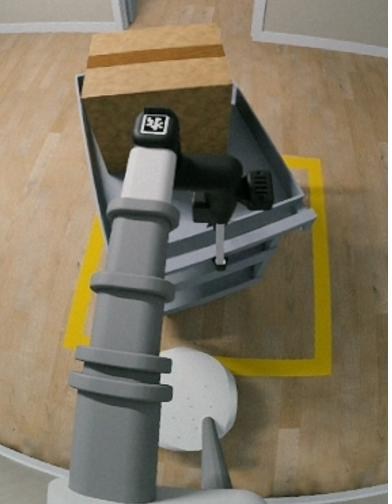

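Call:
move(blocking=false, r1={"joints":{"gripper_m":0.141}})

Call:
wait(seconds=3)

Call:
move(blocking=false, r1={"joints":{"lift_m":1.17},"pace":"slow"})

Call:
wait(seconds=5)

Call:
move(blocking=false, r1={"joints":{"arm_m":0.0}})

Call:
wait(seconds=3)

Call:
wait(seconds=0.3, cameras=["r1_head_left_camera","r1_head_right_camera"])

Call:
zoom_image(camera="r1_head_left_camera", region=[130, 270, 330, 530])

Call:
zoom_image(camera="r1_head_right_camera", region=[100, 270, 300, 530])

Scene clock: 1228.37 s.
move: r1 moving
r1.base_odometry: x=-0.083 y=+2.405 heading=-2.343
r1.turned_by_wheels: +0.000
r1.turned_by_imu: +0.000
r1.base_tilt: forward=-1.6 right=+1.3
r1.lidar_m: 0.27 0.26 2.75 1.48 0.59 0.43 0.43 0.48 0.68 2.07 2.14 0.39
r1.base_status: not commanded
r1.joint_positions: lift_m=+0.950 arm_m=+0.205 wrist_yaw_rad=+0.006 wrist_pitch_rad=+1.564 wrist_roll_rad=+1.566 gripper_m=+0.035
r1.joint_status: gripper_m moving
r1.measured_speeds: translate_m=+0.000 strafe_m=+0.000 rotate_rad=+0.000 lift_m=+0.000 arm_m=+0.000 wrist_yaw_rad=+0.000 wrist_pitch_rad=+0.001 wrist_roll_rad=+0.000
r1.motor_effort: lift_m=+18(18) arm_m=-4(4) wheel_0=-4(4) wheel_1=-2(2) wheel_2=+4(4)
r1.servo_current: wrist_yaw_rad=59(65) wrist_pitch_rad=46(52) wrist_roll_rad=52(72) gripper_m=52(72)
r1.contact_limits: lift_m 0.1; translate_m 0.6
r1.hand_pose: x=+0.3783 y=-0.0874 z=+0.8399 quat_wxyz=(+0.504, +0.499, +0.501, -0.496) (m; r1's base frame)
r1.wrist_depth_mm: - 252 - 1060 1060 1060 1078 / 272 268 404 1060 1060 1078 1078 / 271 270 258 1060 1078 1078 1042 / 271 270 233 - 1078 842 1042 / 268 268 263 - 854 842 842 / 270 271 204 - 181 842 1060 / 270 163 212 229 1042 1060 1025
r2: as last shown
r2.base_tilt: forward=-0.6 right=+0.1
r2.lidar_m: 0.40 3.92 5.06 2.98 1.53 1.22 1.21 0.96 0.80 0.79 0.73 0.52
r2.servo_current: wrist_yaw_rad=72(72) wrist_pitch_rad=46(46) wrist_roll_rad=33(52) gripper_m=91(98)
r2.contact_limits: translate_m 0.8
r2.wrist_depth_mm: - - - 169 225 201 187 / - - - 175 230 202 187 / - - - 172 228 204 188 / - - - 170 229 205 189 / - - - 172 231 206 - / - - 185 176 181 206 191 / - - - - 229 198 192
pictures: none

Scene clock: 1230.07 s.
earlier move: r1 done
r1.base_odometry: x=-0.083 y=+2.405 heading=-2.343
r1.turned_by_wheels: +0.000
r1.turned_by_imu: +0.000
r1.base_tilt: forward=-1.6 right=+1.3
r1.lidar_m: 0.26 0.27 2.74 1.50 0.63 0.45 0.42 0.46 0.68 2.06 2.14 0.41
r1.base_status: not commanded
r1.joint_positions: lift_m=+0.950 arm_m=+0.205 wrist_yaw_rad=+0.003 wrist_pitch_rad=+1.567 wrist_roll_rad=+1.569 gripper_m=+0.141
r1.joint_status: all done
r1.measured_speeds: all 0
r1.motor_effort: lift_m=+18(18) arm_m=-4(4) wheel_0=-3(4) wheel_1=-1(2) wheel_2=+4(4)
r1.servo_current: wrist_yaw_rad=59(78) wrist_pitch_rad=39(52) wrist_roll_rad=33(72) gripper_m=46(98)
r1.contact_limits: lift_m 0.1; translate_m 0.6
r1.hand_pose: x=+0.3772 y=-0.0874 z=+0.8399 quat_wxyz=(+0.502, +0.500, +0.500, -0.498) (m; r1's base frame)
r1.wrist_depth_mm: - 243 - 1060 1060 1060 1078 / 266 264 418 1042 1060 1060 1025 / 267 266 253 1078 1042 1060 1042 / 267 267 226 - 1042 831 1042 / 268 267 239 - 854 831 842 / 267 210 215 - 209 197 1060 / 266 270 268 143 1060 1060 1060
r2.base_odometry: x=-1.948 y=-2.213 heading=+2.103
r2.turned_by_wheels: +0.000
r2.turned_by_imu: +0.000
r2.base_tilt: forward=-0.6 right=+0.0
r2.lidar_m: 0.41 3.89 5.04 2.96 1.54 1.24 1.19 1.00 0.80 0.80 0.73 0.50
r2.base_status: not commanded
r2.joint_positions: lift_m=+0.950 arm_m=+0.000 wrist_yaw_rad=+0.480 wrist_pitch_rad=+0.001 wrist_roll_rad=+0.000 gripper_m=-0.014
r2.joint_status: not commanded
r2.measured_speeds: all 0
r2.motor_effort: lift_m=+18(19) arm_m=-11(11) wheel_0=+0(1) wheel_1=-5(6) wheel_2=+12(12)
r2.servo_current: wrist_yaw_rad=65(78) wrist_pitch_rad=39(46) wrist_roll_rad=65(65) gripper_m=85(98)
r2.contact_limits: translate_m 0.8
r2.hand_pose: x=+0.4674 y=+0.0558 z=+1.1278 quat_wxyz=(+0.971, +0.000, +0.001, +0.238) (m; r2's base frame)
r2.wrist_depth_mm: - - - 169 224 202 186 / - - - 175 230 203 187 / - - - 172 228 204 189 / - - - 170 229 204 189 / - - - 171 230 206 - / - - 186 176 181 207 191 / - - - - 228 198 191
wait: 1.70 of 3 s (r1 has come to rest)
pictures: none

Scene clock: 1230.57 s.
move: r1 moving
r1.base_odometry: x=-0.083 y=+2.405 heading=-2.343
r1.turned_by_wheels: +0.000
r1.turned_by_imu: +0.000
r1.base_tilt: forward=-1.6 right=+1.3
r1.lidar_m: 0.27 0.26 2.74 1.49 0.62 0.44 0.42 0.47 0.70 2.06 2.14 0.36
r1.base_status: not commanded
r1.joint_positions: lift_m=+0.975 arm_m=+0.205 wrist_yaw_rad=+0.003 wrist_pitch_rad=+1.567 wrist_roll_rad=+1.569 gripper_m=+0.141
r1.joint_status: lift_m moving
r1.measured_speeds: translate_m=+0.000 strafe_m=+0.000 rotate_rad=+0.000 lift_m=+0.097 arm_m=+0.000 wrist_yaw_rad=+0.000 wrist_pitch_rad=+0.000 wrist_roll_rad=+0.000
r1.motor_effort: lift_m=+26(26) arm_m=-4(4) wheel_0=-4(4) wheel_1=-2(2) wheel_2=+4(4)
r1.servo_current: wrist_yaw_rad=33(65) wrist_pitch_rad=39(52) wrist_roll_rad=26(59) gripper_m=39(46)
r1.contact_limits: translate_m 0.6
r1.hand_pose: x=+0.3771 y=-0.0874 z=+0.8647 quat_wxyz=(+0.502, +0.500, +0.500, -0.498) (m; r1's base frame)
r1.wrist_depth_mm: - 246 - 1078 1078 1078 1078 / 291 290 421 1060 1060 1060 1098 / 289 290 270 1078 1078 1060 1078 / 290 290 248 - 1042 866 1078 / 290 291 289 - 878 866 1042 / 289 211 254 220 209 196 1078 / 290 290 290 144 1078 1060 1078
r2: as last shown
r2.base_tilt: forward=-0.6 right=+0.1
r2.lidar_m: 0.40 3.92 5.05 2.99 1.52 1.22 1.20 0.98 0.80 0.79 0.75 0.52
r2.motor_effort: lift_m=+19(19) arm_m=-10(11) wheel_0=+0(1) wheel_1=-6(6) wheel_2=+12(12)
r2.servo_current: wrist_yaw_rad=52(78) wrist_pitch_rad=39(39) wrist_roll_rad=46(52) gripper_m=91(91)
r2.contact_limits: translate_m 0.8
r2.wrist_depth_mm: - - - 169 225 201 187 / - - - 174 230 202 188 / - - - 172 229 204 189 / - - - 170 230 204 190 / - - - 171 230 206 - / - - 186 176 181 207 191 / - - - - 229 198 191
pictures: none

Scene clock: 1232.57 s.
earlier move: r1 done
r1.base_odometry: x=-0.083 y=+2.405 heading=-2.343
r1.turned_by_wheels: +0.000
r1.turned_by_imu: +0.000
r1.base_tilt: forward=-1.6 right=+1.3
r1.lidar_m: 0.27 0.26 2.72 1.48 0.59 0.44 0.41 0.47 0.67 2.06 2.17 0.38
r1.base_status: not commanded
r1.joint_positions: lift_m=+1.170 arm_m=+0.205 wrist_yaw_rad=+0.003 wrist_pitch_rad=+1.568 wrist_roll_rad=+1.569 gripper_m=+0.141
r1.joint_status: all done
r1.measured_speeds: all 0
r1.motor_effort: lift_m=+24(28) arm_m=-4(4) wheel_0=-4(4) wheel_1=-2(2) wheel_2=+4(4)
r1.servo_current: wrist_yaw_rad=59(65) wrist_pitch_rad=39(52) wrist_roll_rad=46(65) gripper_m=39(52)
r1.contact_limits: translate_m 0.6
r1.hand_pose: x=+0.3771 y=-0.0874 z=+1.0593 quat_wxyz=(+0.502, +0.500, +0.500, -0.498) (m; r1's base frame)
r1.wrist_depth_mm: 1255 1281 1281 1255 1255 1255 1255 / 1281 1281 484 1281 1281 1281 1281 / 1255 484 484 1281 1281 1281 1281 / 484 488 488 1255 1078 1255 1255 / 392 488 484 484 1078 1060 1255 / 366 210 480 484 211 196 1229 / 353 484 488 144 1281 1255 -
r2.base_odometry: x=-1.948 y=-2.213 heading=+2.103
r2.turned_by_wheels: +0.000
r2.turned_by_imu: +0.000
r2.base_tilt: forward=-0.6 right=+0.1
r2.lidar_m: 0.39 3.90 5.06 2.97 1.49 1.22 1.21 1.00 0.80 0.78 0.74 0.52
r2.base_status: not commanded
r2.joint_positions: lift_m=+0.950 arm_m=+0.000 wrist_yaw_rad=+0.480 wrist_pitch_rad=+0.001 wrist_roll_rad=+0.000 gripper_m=-0.014
r2.joint_status: not commanded
r2.measured_speeds: all 0
r2.motor_effort: lift_m=+18(19) arm_m=-10(11) wheel_0=+1(1) wheel_1=-6(6) wheel_2=+12(12)
r2.servo_current: wrist_yaw_rad=59(78) wrist_pitch_rad=39(46) wrist_roll_rad=46(59) gripper_m=91(91)
r2.contact_limits: translate_m 0.8
r2.hand_pose: x=+0.4674 y=+0.0558 z=+1.1278 quat_wxyz=(+0.971, +0.000, +0.001, +0.238) (m; r2's base frame)
r2.wrist_depth_mm: - - - 169 226 202 186 / - - - 175 230 202 187 / - - - 171 228 204 189 / - - - 170 230 205 189 / - - - 171 231 206 - / - - 186 176 181 207 191 / - - - - 229 198 191
wait: 2.00 of 5 s (r1 has come to rest)
pictures: none

Scene clock: 1233.07 s.
move: r1 moving
r1.base_odometry: x=-0.083 y=+2.405 heading=-2.343
r1.turned_by_wheels: +0.000
r1.turned_by_imu: +0.000
r1.base_tilt: forward=-1.6 right=+1.2
r1.lidar_m: 0.26 0.26 2.75 1.49 0.59 0.45 0.42 0.47 0.66 2.07 2.17 0.37
r1.base_status: not commanded
r1.joint_positions: lift_m=+1.170 arm_m=+0.154 wrist_yaw_rad=+0.003 wrist_pitch_rad=+1.568 wrist_roll_rad=+1.569 gripper_m=+0.141
r1.joint_status: arm_m moving
r1.measured_speeds: translate_m=+0.000 strafe_m=+0.000 rotate_rad=+0.000 lift_m=+0.000 arm_m=-0.195 wrist_yaw_rad=+0.000 wrist_pitch_rad=+0.000 wrist_roll_rad=+0.000
r1.motor_effort: lift_m=+24(24) arm_m=-4(7) wheel_0=-4(4) wheel_1=-1(2) wheel_2=+4(4)
r1.servo_current: wrist_yaw_rad=65(65) wrist_pitch_rad=39(46) wrist_roll_rad=46(65) gripper_m=39(46)
r1.contact_limits: translate_m 0.6
r1.hand_pose: x=+0.3262 y=-0.0874 z=+1.0593 quat_wxyz=(+0.502, +0.500, +0.500, -0.498) (m; r1's base frame)
r1.wrist_depth_mm: 1255 1281 1281 1255 1281 1255 - / 1281 1281 1255 1281 1229 1255 1281 / 484 484 477 1308 1229 1281 1281 / 484 484 484 1255 1060 1255 1205 / 462 488 484 1281 1078 1060 1229 / 427 211 488 480 1078 196 - / 413 484 488 144 1308 1281 -
r2: as last shown
r2.base_tilt: forward=-0.6 right=+0.0
r2.lidar_m: 0.41 3.92 5.05 3.01 1.51 1.22 1.21 0.98 0.80 0.79 0.74 0.51
r2.motor_effort: lift_m=+19(19) arm_m=-10(11) wheel_0=+0(1) wheel_1=-6(6) wheel_2=+12(12)
r2.servo_current: wrist_yaw_rad=52(78) wrist_pitch_rad=39(46) wrist_roll_rad=39(52) gripper_m=85(91)
r2.contact_limits: translate_m 0.8
r2.wrist_depth_mm: - - - 169 225 202 186 / - - - 175 229 202 187 / - - - 172 228 204 189 / - - - 170 230 204 190 / - - - 171 230 206 - / - - 185 176 181 207 191 / - - - - 229 198 192
pictures: none

Scene clock: 1234.27 s.
earlier move: r1 done
r1.base_odometry: x=-0.083 y=+2.405 heading=-2.343
r1.turned_by_wheels: +0.000
r1.turned_by_imu: +0.000
r1.base_tilt: forward=-1.6 right=+1.3
r1.lidar_m: 0.28 0.26 2.73 1.48 0.58 0.45 0.43 0.46 0.70 2.07 2.16 0.36
r1.base_status: not commanded
r1.joint_positions: lift_m=+1.170 arm_m=+0.000 wrist_yaw_rad=+0.002 wrist_pitch_rad=+1.568 wrist_roll_rad=+1.569 gripper_m=+0.141
r1.joint_status: all done
r1.measured_speeds: all 0
r1.motor_effort: lift_m=+24(24) arm_m=-4(8) wheel_0=-3(4) wheel_1=-2(2) wheel_2=+3(4)
r1.servo_current: wrist_yaw_rad=52(65) wrist_pitch_rad=33(46) wrist_roll_rad=52(85) gripper_m=46(52)
r1.contact_limits: translate_m 0.6
r1.hand_pose: x=+0.1719 y=-0.0874 z=+1.0593 quat_wxyz=(+0.502, +0.500, +0.500, -0.498) (m; r1's base frame)
r1.wrist_depth_mm: 1255 1255 1255 1281 1255 1308 - / - 1229 1281 1255 1281 1281 - / 413 1281 1255 1255 1281 1255 - / 484 741 1281 1118 1060 1205 - / 484 415 1138 1060 1078 1205 327 / 484 196 741 1255 1042 195 - / 480 415 1255 143 1281 1255 -
r2.base_odometry: x=-1.948 y=-2.213 heading=+2.103
r2.turned_by_wheels: +0.000
r2.turned_by_imu: +0.000
r2.base_tilt: forward=-0.6 right=+0.1
r2.lidar_m: 0.42 3.91 5.05 2.96 1.51 1.22 1.23 1.01 0.81 0.78 0.70 0.51
r2.base_status: not commanded
r2.joint_positions: lift_m=+0.950 arm_m=+0.000 wrist_yaw_rad=+0.480 wrist_pitch_rad=+0.001 wrist_roll_rad=+0.000 gripper_m=-0.014
r2.joint_status: not commanded
r2.measured_speeds: all 0
r2.motor_effort: lift_m=+18(19) arm_m=-10(11) wheel_0=+1(1) wheel_1=-6(6) wheel_2=+12(12)
r2.servo_current: wrist_yaw_rad=65(78) wrist_pitch_rad=39(46) wrist_roll_rad=46(59) gripper_m=78(98)
r2.contact_limits: translate_m 0.8
r2.hand_pose: x=+0.4674 y=+0.0558 z=+1.1278 quat_wxyz=(+0.971, +0.000, +0.001, +0.238) (m; r2's base frame)
r2.wrist_depth_mm: - - - 169 226 202 186 / - - - 175 229 203 187 / - - - 172 228 204 189 / - - - 170 229 205 190 / - - - 171 231 206 - / - - 186 176 181 206 191 / - - - - 229 198 192
wait: 1.20 of 3 s (r1 has come to rest)
pictures: none

Scene clock: 1234.57 s.
r1.base_odometry: x=-0.083 y=+2.405 heading=-2.343
r1.turned_by_wheels: +0.000
r1.turned_by_imu: +0.000
r1.base_tilt: forward=-1.6 right=+1.3
r1.lidar_m: 0.28 0.26 2.74 1.48 0.59 0.45 0.42 0.43 0.67 2.07 2.13 0.36
r1.base_status: not commanded
r1.joint_positions: lift_m=+1.170 arm_m=+0.000 wrist_yaw_rad=+0.002 wrist_pitch_rad=+1.568 wrist_roll_rad=+1.569 gripper_m=+0.141
r1.joint_status: all done
r1.measured_speeds: all 0
r1.motor_effort: lift_m=+24(24) arm_m=-4(8) wheel_0=-4(4) wheel_1=-2(2) wheel_2=+3(4)
r1.servo_current: wrist_yaw_rad=20(65) wrist_pitch_rad=46(46) wrist_roll_rad=46(85) gripper_m=39(52)
r1.contact_limits: translate_m 0.6
r1.hand_pose: x=+0.1719 y=-0.0874 z=+1.0593 quat_wxyz=(+0.502, +0.500, +0.500, -0.498) (m; r1's base frame)
r1.wrist_depth_mm: 1229 1281 1281 1281 1255 1281 - / - 1255 1281 1281 1281 1281 - / 415 1229 1255 1281 1281 1281 - / 480 741 1281 1078 1060 1229 - / 480 415 1138 1060 1060 1205 327 / 480 196 750 1229 1078 195 - / 484 415 1281 143 1255 1229 -
r2.base_odometry: x=-1.948 y=-2.213 heading=+2.103
r2.turned_by_wheels: +0.000
r2.turned_by_imu: +0.000
r2.base_tilt: forward=-0.6 right=+0.1
r2.lidar_m: 0.41 3.88 5.08 2.99 1.53 1.23 1.21 1.00 0.81 0.79 0.73 0.52
r2.base_status: not commanded
r2.joint_positions: lift_m=+0.950 arm_m=+0.000 wrist_yaw_rad=+0.480 wrist_pitch_rad=+0.001 wrist_roll_rad=+0.000 gripper_m=-0.014
r2.joint_status: not commanded
r2.measured_speeds: all 0
r2.motor_effort: lift_m=+19(19) arm_m=-11(11) wheel_0=+0(1) wheel_1=-5(6) wheel_2=+12(12)
r2.servo_current: wrist_yaw_rad=65(78) wrist_pitch_rad=33(46) wrist_roll_rad=52(59) gripper_m=85(98)
r2.contact_limits: translate_m 0.8
r2.hand_pose: x=+0.4674 y=+0.0558 z=+1.1278 quat_wxyz=(+0.971, +0.000, +0.001, +0.238) (m; r2's base frame)
r2.wrist_depth_mm: - - - 169 225 202 186 / - - - 175 229 202 187 / - - - 172 229 204 190 / - - - 170 229 205 189 / - - - 171 230 206 - / - - 186 176 181 206 191 / - - - - 229 198 191
wait: 0.30 s; at rest by 0.27 s
pictures: r1_head_left_camera, r1_head_right_camera
Images, in order (width x height): r1_head_left_camera 420x672, r1_head_right_camera 420x672.

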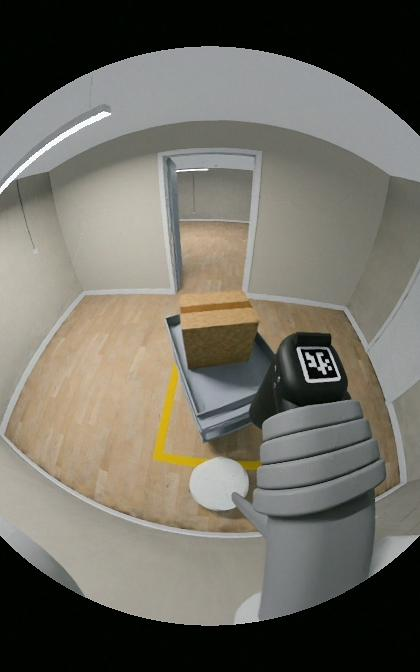

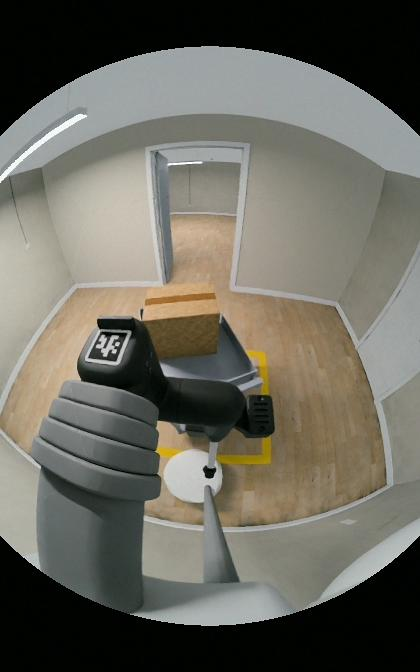

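Scaled by 1.938 from the camera's 420x672 image, which has a finer 600x960 frame.

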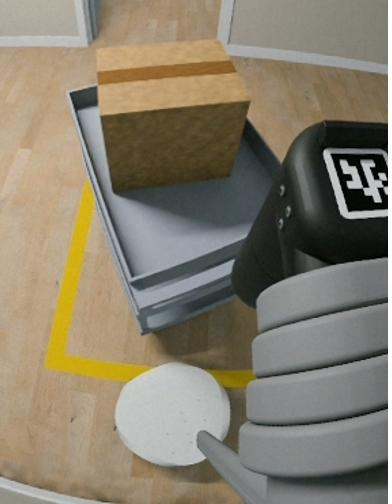

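Scaled by 1.938 from the camera's 420x672 image, which has a finer 600x960 frame.

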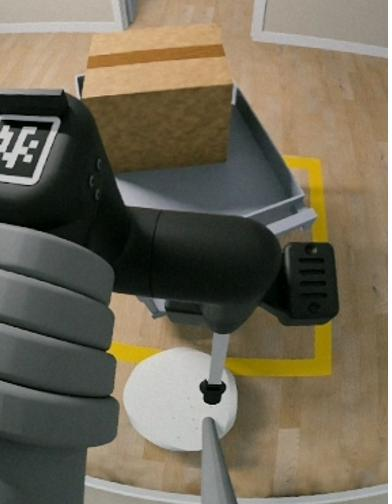

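Call:
move(blocking=false, r1={"base":{"strafe_m":0.95}})

Call:
wait(seconds=7)

Call:
move(blocking=false, r1={"base":{"rotate_rad":-0.8}})

Call:
wait(seconds=3)

Call:
wait(seconds=0.3, cameras=["r1_head_camera","r1_head_left_camera"])

Call:
zoom_image(camera="r1_head_left_camera", region=[130, 230, 400, 530])

Scene clock: 1241.60 s.
move: r1 moving
r1.base_odometry: x=-0.057 y=+2.380 heading=-2.343
r1.turned_by_wheels: +0.000
r1.turned_by_imu: +0.000
r1.base_tilt: forward=-1.6 right=+1.3
r1.lidar_m: 0.26 0.26 2.70 1.48 0.60 0.43 0.42 0.45 0.68 2.10 2.21 0.34
r1.base_status: strafe_m moving
r1.joint_positions: lift_m=+1.170 arm_m=+0.000 wrist_yaw_rad=+0.002 wrist_pitch_rad=+1.568 wrist_roll_rad=+1.569 gripper_m=+0.141
r1.joint_status: not commanded
r1.measured_speeds: translate_m=+0.001 strafe_m=+0.140 rotate_rad=-0.007 lift_m=+0.000 arm_m=+0.000 wrist_yaw_rad=+0.000 wrist_pitch_rad=+0.000 wrist_roll_rad=+0.000
r1.motor_effort: lift_m=+24(24) arm_m=-4(4) wheel_0=-11(11) wheel_1=+9(9) wheel_2=+0(4)
r1.servo_current: wrist_yaw_rad=65(65) wrist_pitch_rad=39(52) wrist_roll_rad=52(59) gripper_m=39(46)
r1.hand_pose: x=+0.1719 y=-0.0874 z=+1.0593 quat_wxyz=(+0.502, +0.500, +0.500, -0.498) (m; r1's base frame)
r1.wrist_depth_mm: 1255 1255 1281 1281 1281 1281 - / - 1255 1255 1255 1281 1308 - / 418 788 1255 1281 1255 1255 - / 484 439 1255 1098 1078 1205 - / 484 415 1138 1042 1060 1205 325 / 480 198 750 1308 1078 194 - / 484 484 449 144 1255 1281 -
r2: as last shown
r2.base_tilt: forward=-0.6 right=+0.0
r2.lidar_m: 0.42 3.90 5.04 2.98 1.50 1.23 1.20 0.98 0.81 0.78 0.71 0.52
r2.motor_effort: lift_m=+18(19) arm_m=-11(11) wheel_0=+0(1) wheel_1=-6(6) wheel_2=+12(12)
r2.servo_current: wrist_yaw_rad=65(65) wrist_pitch_rad=46(46) wrist_roll_rad=65(65) gripper_m=78(85)
r2.contact_limits: translate_m 0.8
r2.wrist_depth_mm: - - - 169 225 202 187 / - - - 175 229 202 187 / - - - 172 229 204 189 / - - - 169 230 205 189 / - - - 172 230 206 - / - - 186 176 180 206 191 / - - - - 229 198 191
pictures: none

Scene clock: 1245.60 s.
earlier move: r1 done
r1.base_odometry: x=+0.597 y=+1.742 heading=-2.343
r1.turned_by_wheels: +0.000
r1.turned_by_imu: +0.005
r1.base_tilt: forward=-1.6 right=+1.3
r1.lidar_m: 2.39 2.34 1.76 1.29 0.51 0.39 0.35 0.40 0.62 2.05 0.86 0.95
r1.base_status: done
r1.joint_positions: lift_m=+1.170 arm_m=+0.000 wrist_yaw_rad=+0.002 wrist_pitch_rad=+1.568 wrist_roll_rad=+1.569 gripper_m=+0.141
r1.joint_status: not commanded
r1.measured_speeds: all 0
r1.motor_effort: lift_m=+23(24) arm_m=-4(5) wheel_0=-1(13) wheel_1=+1(11) wheel_2=+0(4)
r1.servo_current: wrist_yaw_rad=46(65) wrist_pitch_rad=39(52) wrist_roll_rad=52(72) gripper_m=39(52)
r1.hand_pose: x=+0.1719 y=-0.0874 z=+1.0594 quat_wxyz=(+0.502, +0.500, +0.500, -0.498) (m; r1's base frame)
r1.wrist_depth_mm: 1118 1281 1281 1281 1281 1281 - / 1281 1229 1281 1255 1281 1255 - / 1281 1255 1255 1281 1308 1281 - / 1255 1281 1281 1308 1078 621 - / 1281 1255 1281 1078 1078 1205 327 / 1255 210 1255 1281 1042 195 - / 1255 1255 1281 144 1255 1281 -
r2.base_odometry: x=-1.948 y=-2.213 heading=+2.103
r2.turned_by_wheels: +0.000
r2.turned_by_imu: +0.001
r2.base_tilt: forward=-0.6 right=+0.1
r2.lidar_m: 0.42 3.89 5.06 2.97 1.53 1.21 1.20 1.00 0.80 0.77 0.69 0.50
r2.base_status: not commanded
r2.joint_positions: lift_m=+0.950 arm_m=+0.000 wrist_yaw_rad=+0.480 wrist_pitch_rad=+0.001 wrist_roll_rad=+0.000 gripper_m=-0.014
r2.joint_status: not commanded
r2.measured_speeds: all 0
r2.motor_effort: lift_m=+18(19) arm_m=-10(11) wheel_0=+1(1) wheel_1=-6(6) wheel_2=+12(12)
r2.servo_current: wrist_yaw_rad=72(85) wrist_pitch_rad=46(52) wrist_roll_rad=46(65) gripper_m=91(91)
r2.contact_limits: translate_m 0.8
r2.hand_pose: x=+0.4674 y=+0.0558 z=+1.1278 quat_wxyz=(+0.971, +0.000, +0.001, +0.238) (m; r2's base frame)
r2.wrist_depth_mm: - - - 169 226 202 186 / - - - 175 230 203 187 / - - - 172 228 204 189 / - - - 170 230 205 189 / - - - 171 231 206 - / - - 186 176 181 206 191 / - - - - 229 198 191
wait: 4.00 of 7 s (r1 has come to rest)
pictures: none

Scene clock: 1246.10 s.
move: r1 moving
r1.base_odometry: x=+0.597 y=+1.742 heading=-2.481
r1.turned_by_wheels: -0.138
r1.turned_by_imu: -0.138
r1.base_tilt: forward=-1.6 right=+1.3
r1.lidar_m: 2.39 2.44 1.83 1.71 0.60 0.42 0.36 0.39 0.53 1.19 0.86 0.88
r1.base_status: rotate_rad moving
r1.joint_positions: lift_m=+1.170 arm_m=+0.000 wrist_yaw_rad=+0.002 wrist_pitch_rad=+1.568 wrist_roll_rad=+1.569 gripper_m=+0.141
r1.joint_status: not commanded
r1.measured_speeds: translate_m=-0.001 strafe_m=-0.001 rotate_rad=-0.533 lift_m=+0.000 arm_m=+0.000 wrist_yaw_rad=+0.000 wrist_pitch_rad=+0.000 wrist_roll_rad=+0.000
r1.motor_effort: lift_m=+23(23) arm_m=-4(4) wheel_0=+5(6) wheel_1=+5(7) wheel_2=+5(6)
r1.servo_current: wrist_yaw_rad=59(65) wrist_pitch_rad=39(39) wrist_roll_rad=39(52) gripper_m=39(46)
r1.hand_pose: x=+0.1719 y=-0.0874 z=+1.0594 quat_wxyz=(+0.502, +0.500, +0.500, -0.498) (m; r1's base frame)
r1.wrist_depth_mm: - 1281 1255 1281 1281 1255 - / 1255 1255 1281 1281 1255 1255 - / 1281 1255 1281 1255 1281 1281 - / 1281 1281 1281 1255 1078 585 - / 1255 1255 1281 1060 1060 1229 327 / 1281 210 1281 1281 1060 195 - / 1281 1281 1255 144 1255 1281 -
r2: as last shown
r2.turned_by_imu: +0.000
r2.lidar_m: 0.41 3.93 5.05 2.98 1.53 1.23 1.22 1.01 0.78 0.77 0.73 0.52
r2.motor_effort: lift_m=+19(19) arm_m=-10(11) wheel_0=+0(1) wheel_1=-6(6) wheel_2=+12(12)
r2.servo_current: wrist_yaw_rad=52(78) wrist_pitch_rad=46(46) wrist_roll_rad=46(52) gripper_m=85(91)
r2.contact_limits: translate_m 0.8
r2.wrist_depth_mm: - - - 168 224 201 187 / - - - 175 230 202 187 / - - - 172 229 204 189 / - - - 170 230 204 190 / - - - 171 231 206 - / - - 186 176 181 206 191 / - - - - 229 198 191
pictures: none

Scene clock: 1247.60 s.
earlier move: r1 done
r1.base_odometry: x=+0.597 y=+1.742 heading=+3.141
r1.turned_by_wheels: -0.662
r1.turned_by_imu: -0.665
r1.base_tilt: forward=-1.6 right=+1.3
r1.lidar_m: 0.85 2.35 2.41 1.94 1.71 0.76 0.43 0.38 0.39 0.45 0.89 0.83
r1.base_status: done
r1.joint_positions: lift_m=+1.170 arm_m=+0.000 wrist_yaw_rad=+0.002 wrist_pitch_rad=+1.568 wrist_roll_rad=+1.569 gripper_m=+0.141
r1.joint_status: not commanded
r1.measured_speeds: all 0
r1.motor_effort: lift_m=+23(24) arm_m=-4(5) wheel_0=+2(8) wheel_1=+2(7) wheel_2=+1(6)
r1.servo_current: wrist_yaw_rad=59(65) wrist_pitch_rad=33(52) wrist_roll_rad=39(72) gripper_m=46(46)
r1.hand_pose: x=+0.1719 y=-0.0874 z=+1.0594 quat_wxyz=(+0.502, +0.500, +0.500, -0.498) (m; r1's base frame)
r1.wrist_depth_mm: 1255 1308 1255 1255 - - 535 / 1255 1281 1281 1308 1281 - - / 1255 1255 1308 1281 1281 - - / - 1281 1281 1281 1078 585 - / 1255 1255 1281 1060 1078 1255 347 / 1281 196 1255 1281 1078 196 1281 / 1255 1255 1281 144 1255 1281 1281
r2.base_odometry: x=-1.948 y=-2.213 heading=+2.103
r2.turned_by_wheels: +0.000
r2.turned_by_imu: +0.000
r2.base_tilt: forward=-0.6 right=+0.0
r2.lidar_m: 0.39 3.92 5.06 2.98 1.49 1.22 1.19 1.01 0.80 0.79 0.74 0.50
r2.base_status: not commanded
r2.joint_positions: lift_m=+0.950 arm_m=+0.000 wrist_yaw_rad=+0.480 wrist_pitch_rad=+0.001 wrist_roll_rad=+0.000 gripper_m=-0.014
r2.joint_status: not commanded
r2.measured_speeds: all 0
r2.motor_effort: lift_m=+19(19) arm_m=-11(11) wheel_0=+1(1) wheel_1=-5(6) wheel_2=+12(12)
r2.servo_current: wrist_yaw_rad=72(85) wrist_pitch_rad=33(46) wrist_roll_rad=52(59) gripper_m=91(98)
r2.contact_limits: translate_m 0.8
r2.hand_pose: x=+0.4674 y=+0.0558 z=+1.1278 quat_wxyz=(+0.971, +0.000, +0.001, +0.238) (m; r2's base frame)
r2.wrist_depth_mm: - - - 169 224 202 186 / - - - 175 230 202 187 / - - - 172 229 204 189 / - - - 171 230 205 189 / - - - 172 231 206 - / - - 186 176 180 207 191 / - - - - 229 198 191
wait: 1.50 of 3 s (r1 has come to rest)
pictures: none

Scene clock: 1247.90 s.
r1.base_odometry: x=+0.597 y=+1.742 heading=+3.141
r1.turned_by_wheels: +0.000
r1.turned_by_imu: +0.000
r1.base_tilt: forward=-1.6 right=+1.3
r1.lidar_m: 0.85 2.38 2.40 1.95 1.72 0.73 0.41 0.39 0.38 0.45 0.90 0.82
r1.base_status: done
r1.joint_positions: lift_m=+1.170 arm_m=+0.000 wrist_yaw_rad=+0.002 wrist_pitch_rad=+1.568 wrist_roll_rad=+1.569 gripper_m=+0.141
r1.joint_status: not commanded
r1.measured_speeds: all 0
r1.motor_effort: lift_m=+23(24) arm_m=-4(5) wheel_0=+3(8) wheel_1=+3(7) wheel_2=+2(6)
r1.servo_current: wrist_yaw_rad=39(65) wrist_pitch_rad=39(52) wrist_roll_rad=59(72) gripper_m=46(46)
r1.hand_pose: x=+0.1719 y=-0.0874 z=+1.0594 quat_wxyz=(+0.502, +0.500, +0.500, -0.498) (m; r1's base frame)
r1.wrist_depth_mm: 1255 1281 1255 1255 - - 535 / 1281 1255 1255 1281 1281 - - / 1281 1255 1281 1281 1255 - - / - 1255 1255 1281 1060 585 - / 1255 1255 1255 1060 1060 1308 351 / 1255 196 1281 1281 1078 196 1281 / 1255 1281 1255 144 1255 1308 1281
r2.base_odometry: x=-1.948 y=-2.213 heading=+2.103
r2.turned_by_wheels: +0.000
r2.turned_by_imu: +0.000
r2.base_tilt: forward=-0.6 right=+0.0
r2.lidar_m: 0.39 3.90 5.05 3.00 1.50 1.23 1.22 0.99 0.79 0.77 0.72 0.50
r2.base_status: not commanded
r2.joint_positions: lift_m=+0.950 arm_m=+0.000 wrist_yaw_rad=+0.480 wrist_pitch_rad=+0.001 wrist_roll_rad=+0.000 gripper_m=-0.014
r2.joint_status: not commanded
r2.measured_speeds: all 0
r2.motor_effort: lift_m=+18(19) arm_m=-10(11) wheel_0=+0(1) wheel_1=-6(6) wheel_2=+12(12)
r2.servo_current: wrist_yaw_rad=65(85) wrist_pitch_rad=33(46) wrist_roll_rad=59(59) gripper_m=91(98)
r2.contact_limits: translate_m 0.8
r2.hand_pose: x=+0.4674 y=+0.0558 z=+1.1278 quat_wxyz=(+0.971, +0.000, +0.001, +0.238) (m; r2's base frame)
r2.wrist_depth_mm: - - - 169 225 201 186 / - - - 175 229 202 187 / - - - 172 229 205 189 / - - - 170 229 204 190 / - - - 171 231 206 - / - - 186 176 181 207 191 / - - - - 229 198 191
wait: 0.30 s; at rest by 0.27 s
pictures: r1_head_camera, r1_head_left_camera
Images, in order (width x height): r1_head_camera 420x560, r1_head_left_camera 420x672.

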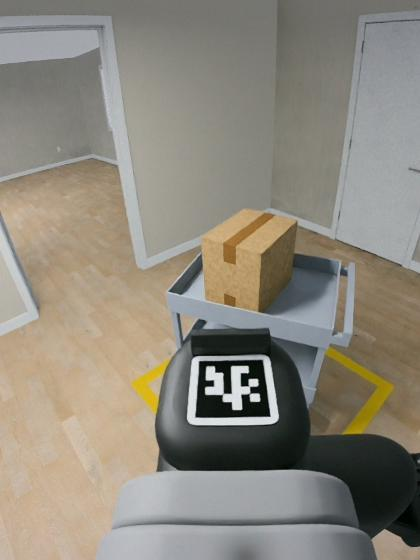

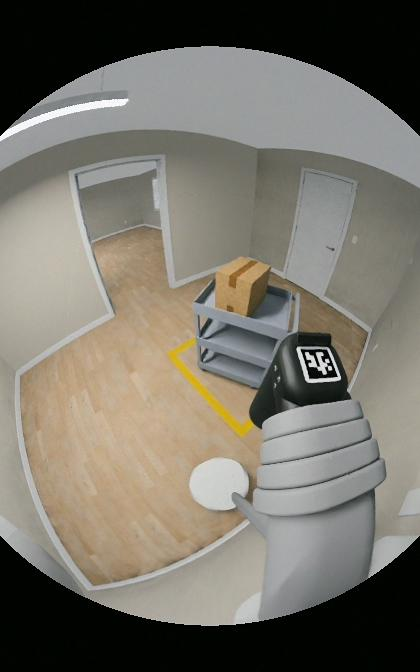

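Scaled by 1.680 from the camera's 420x672 image, which has a finer 600x960 frame.

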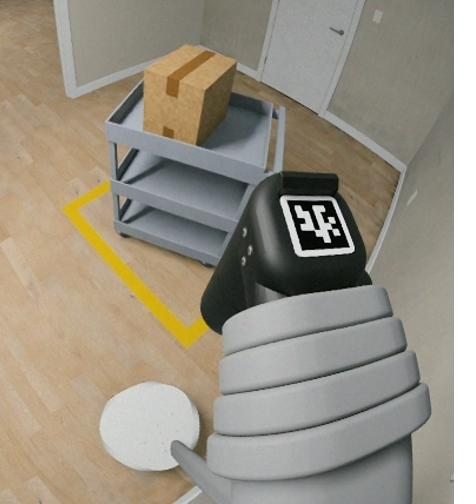

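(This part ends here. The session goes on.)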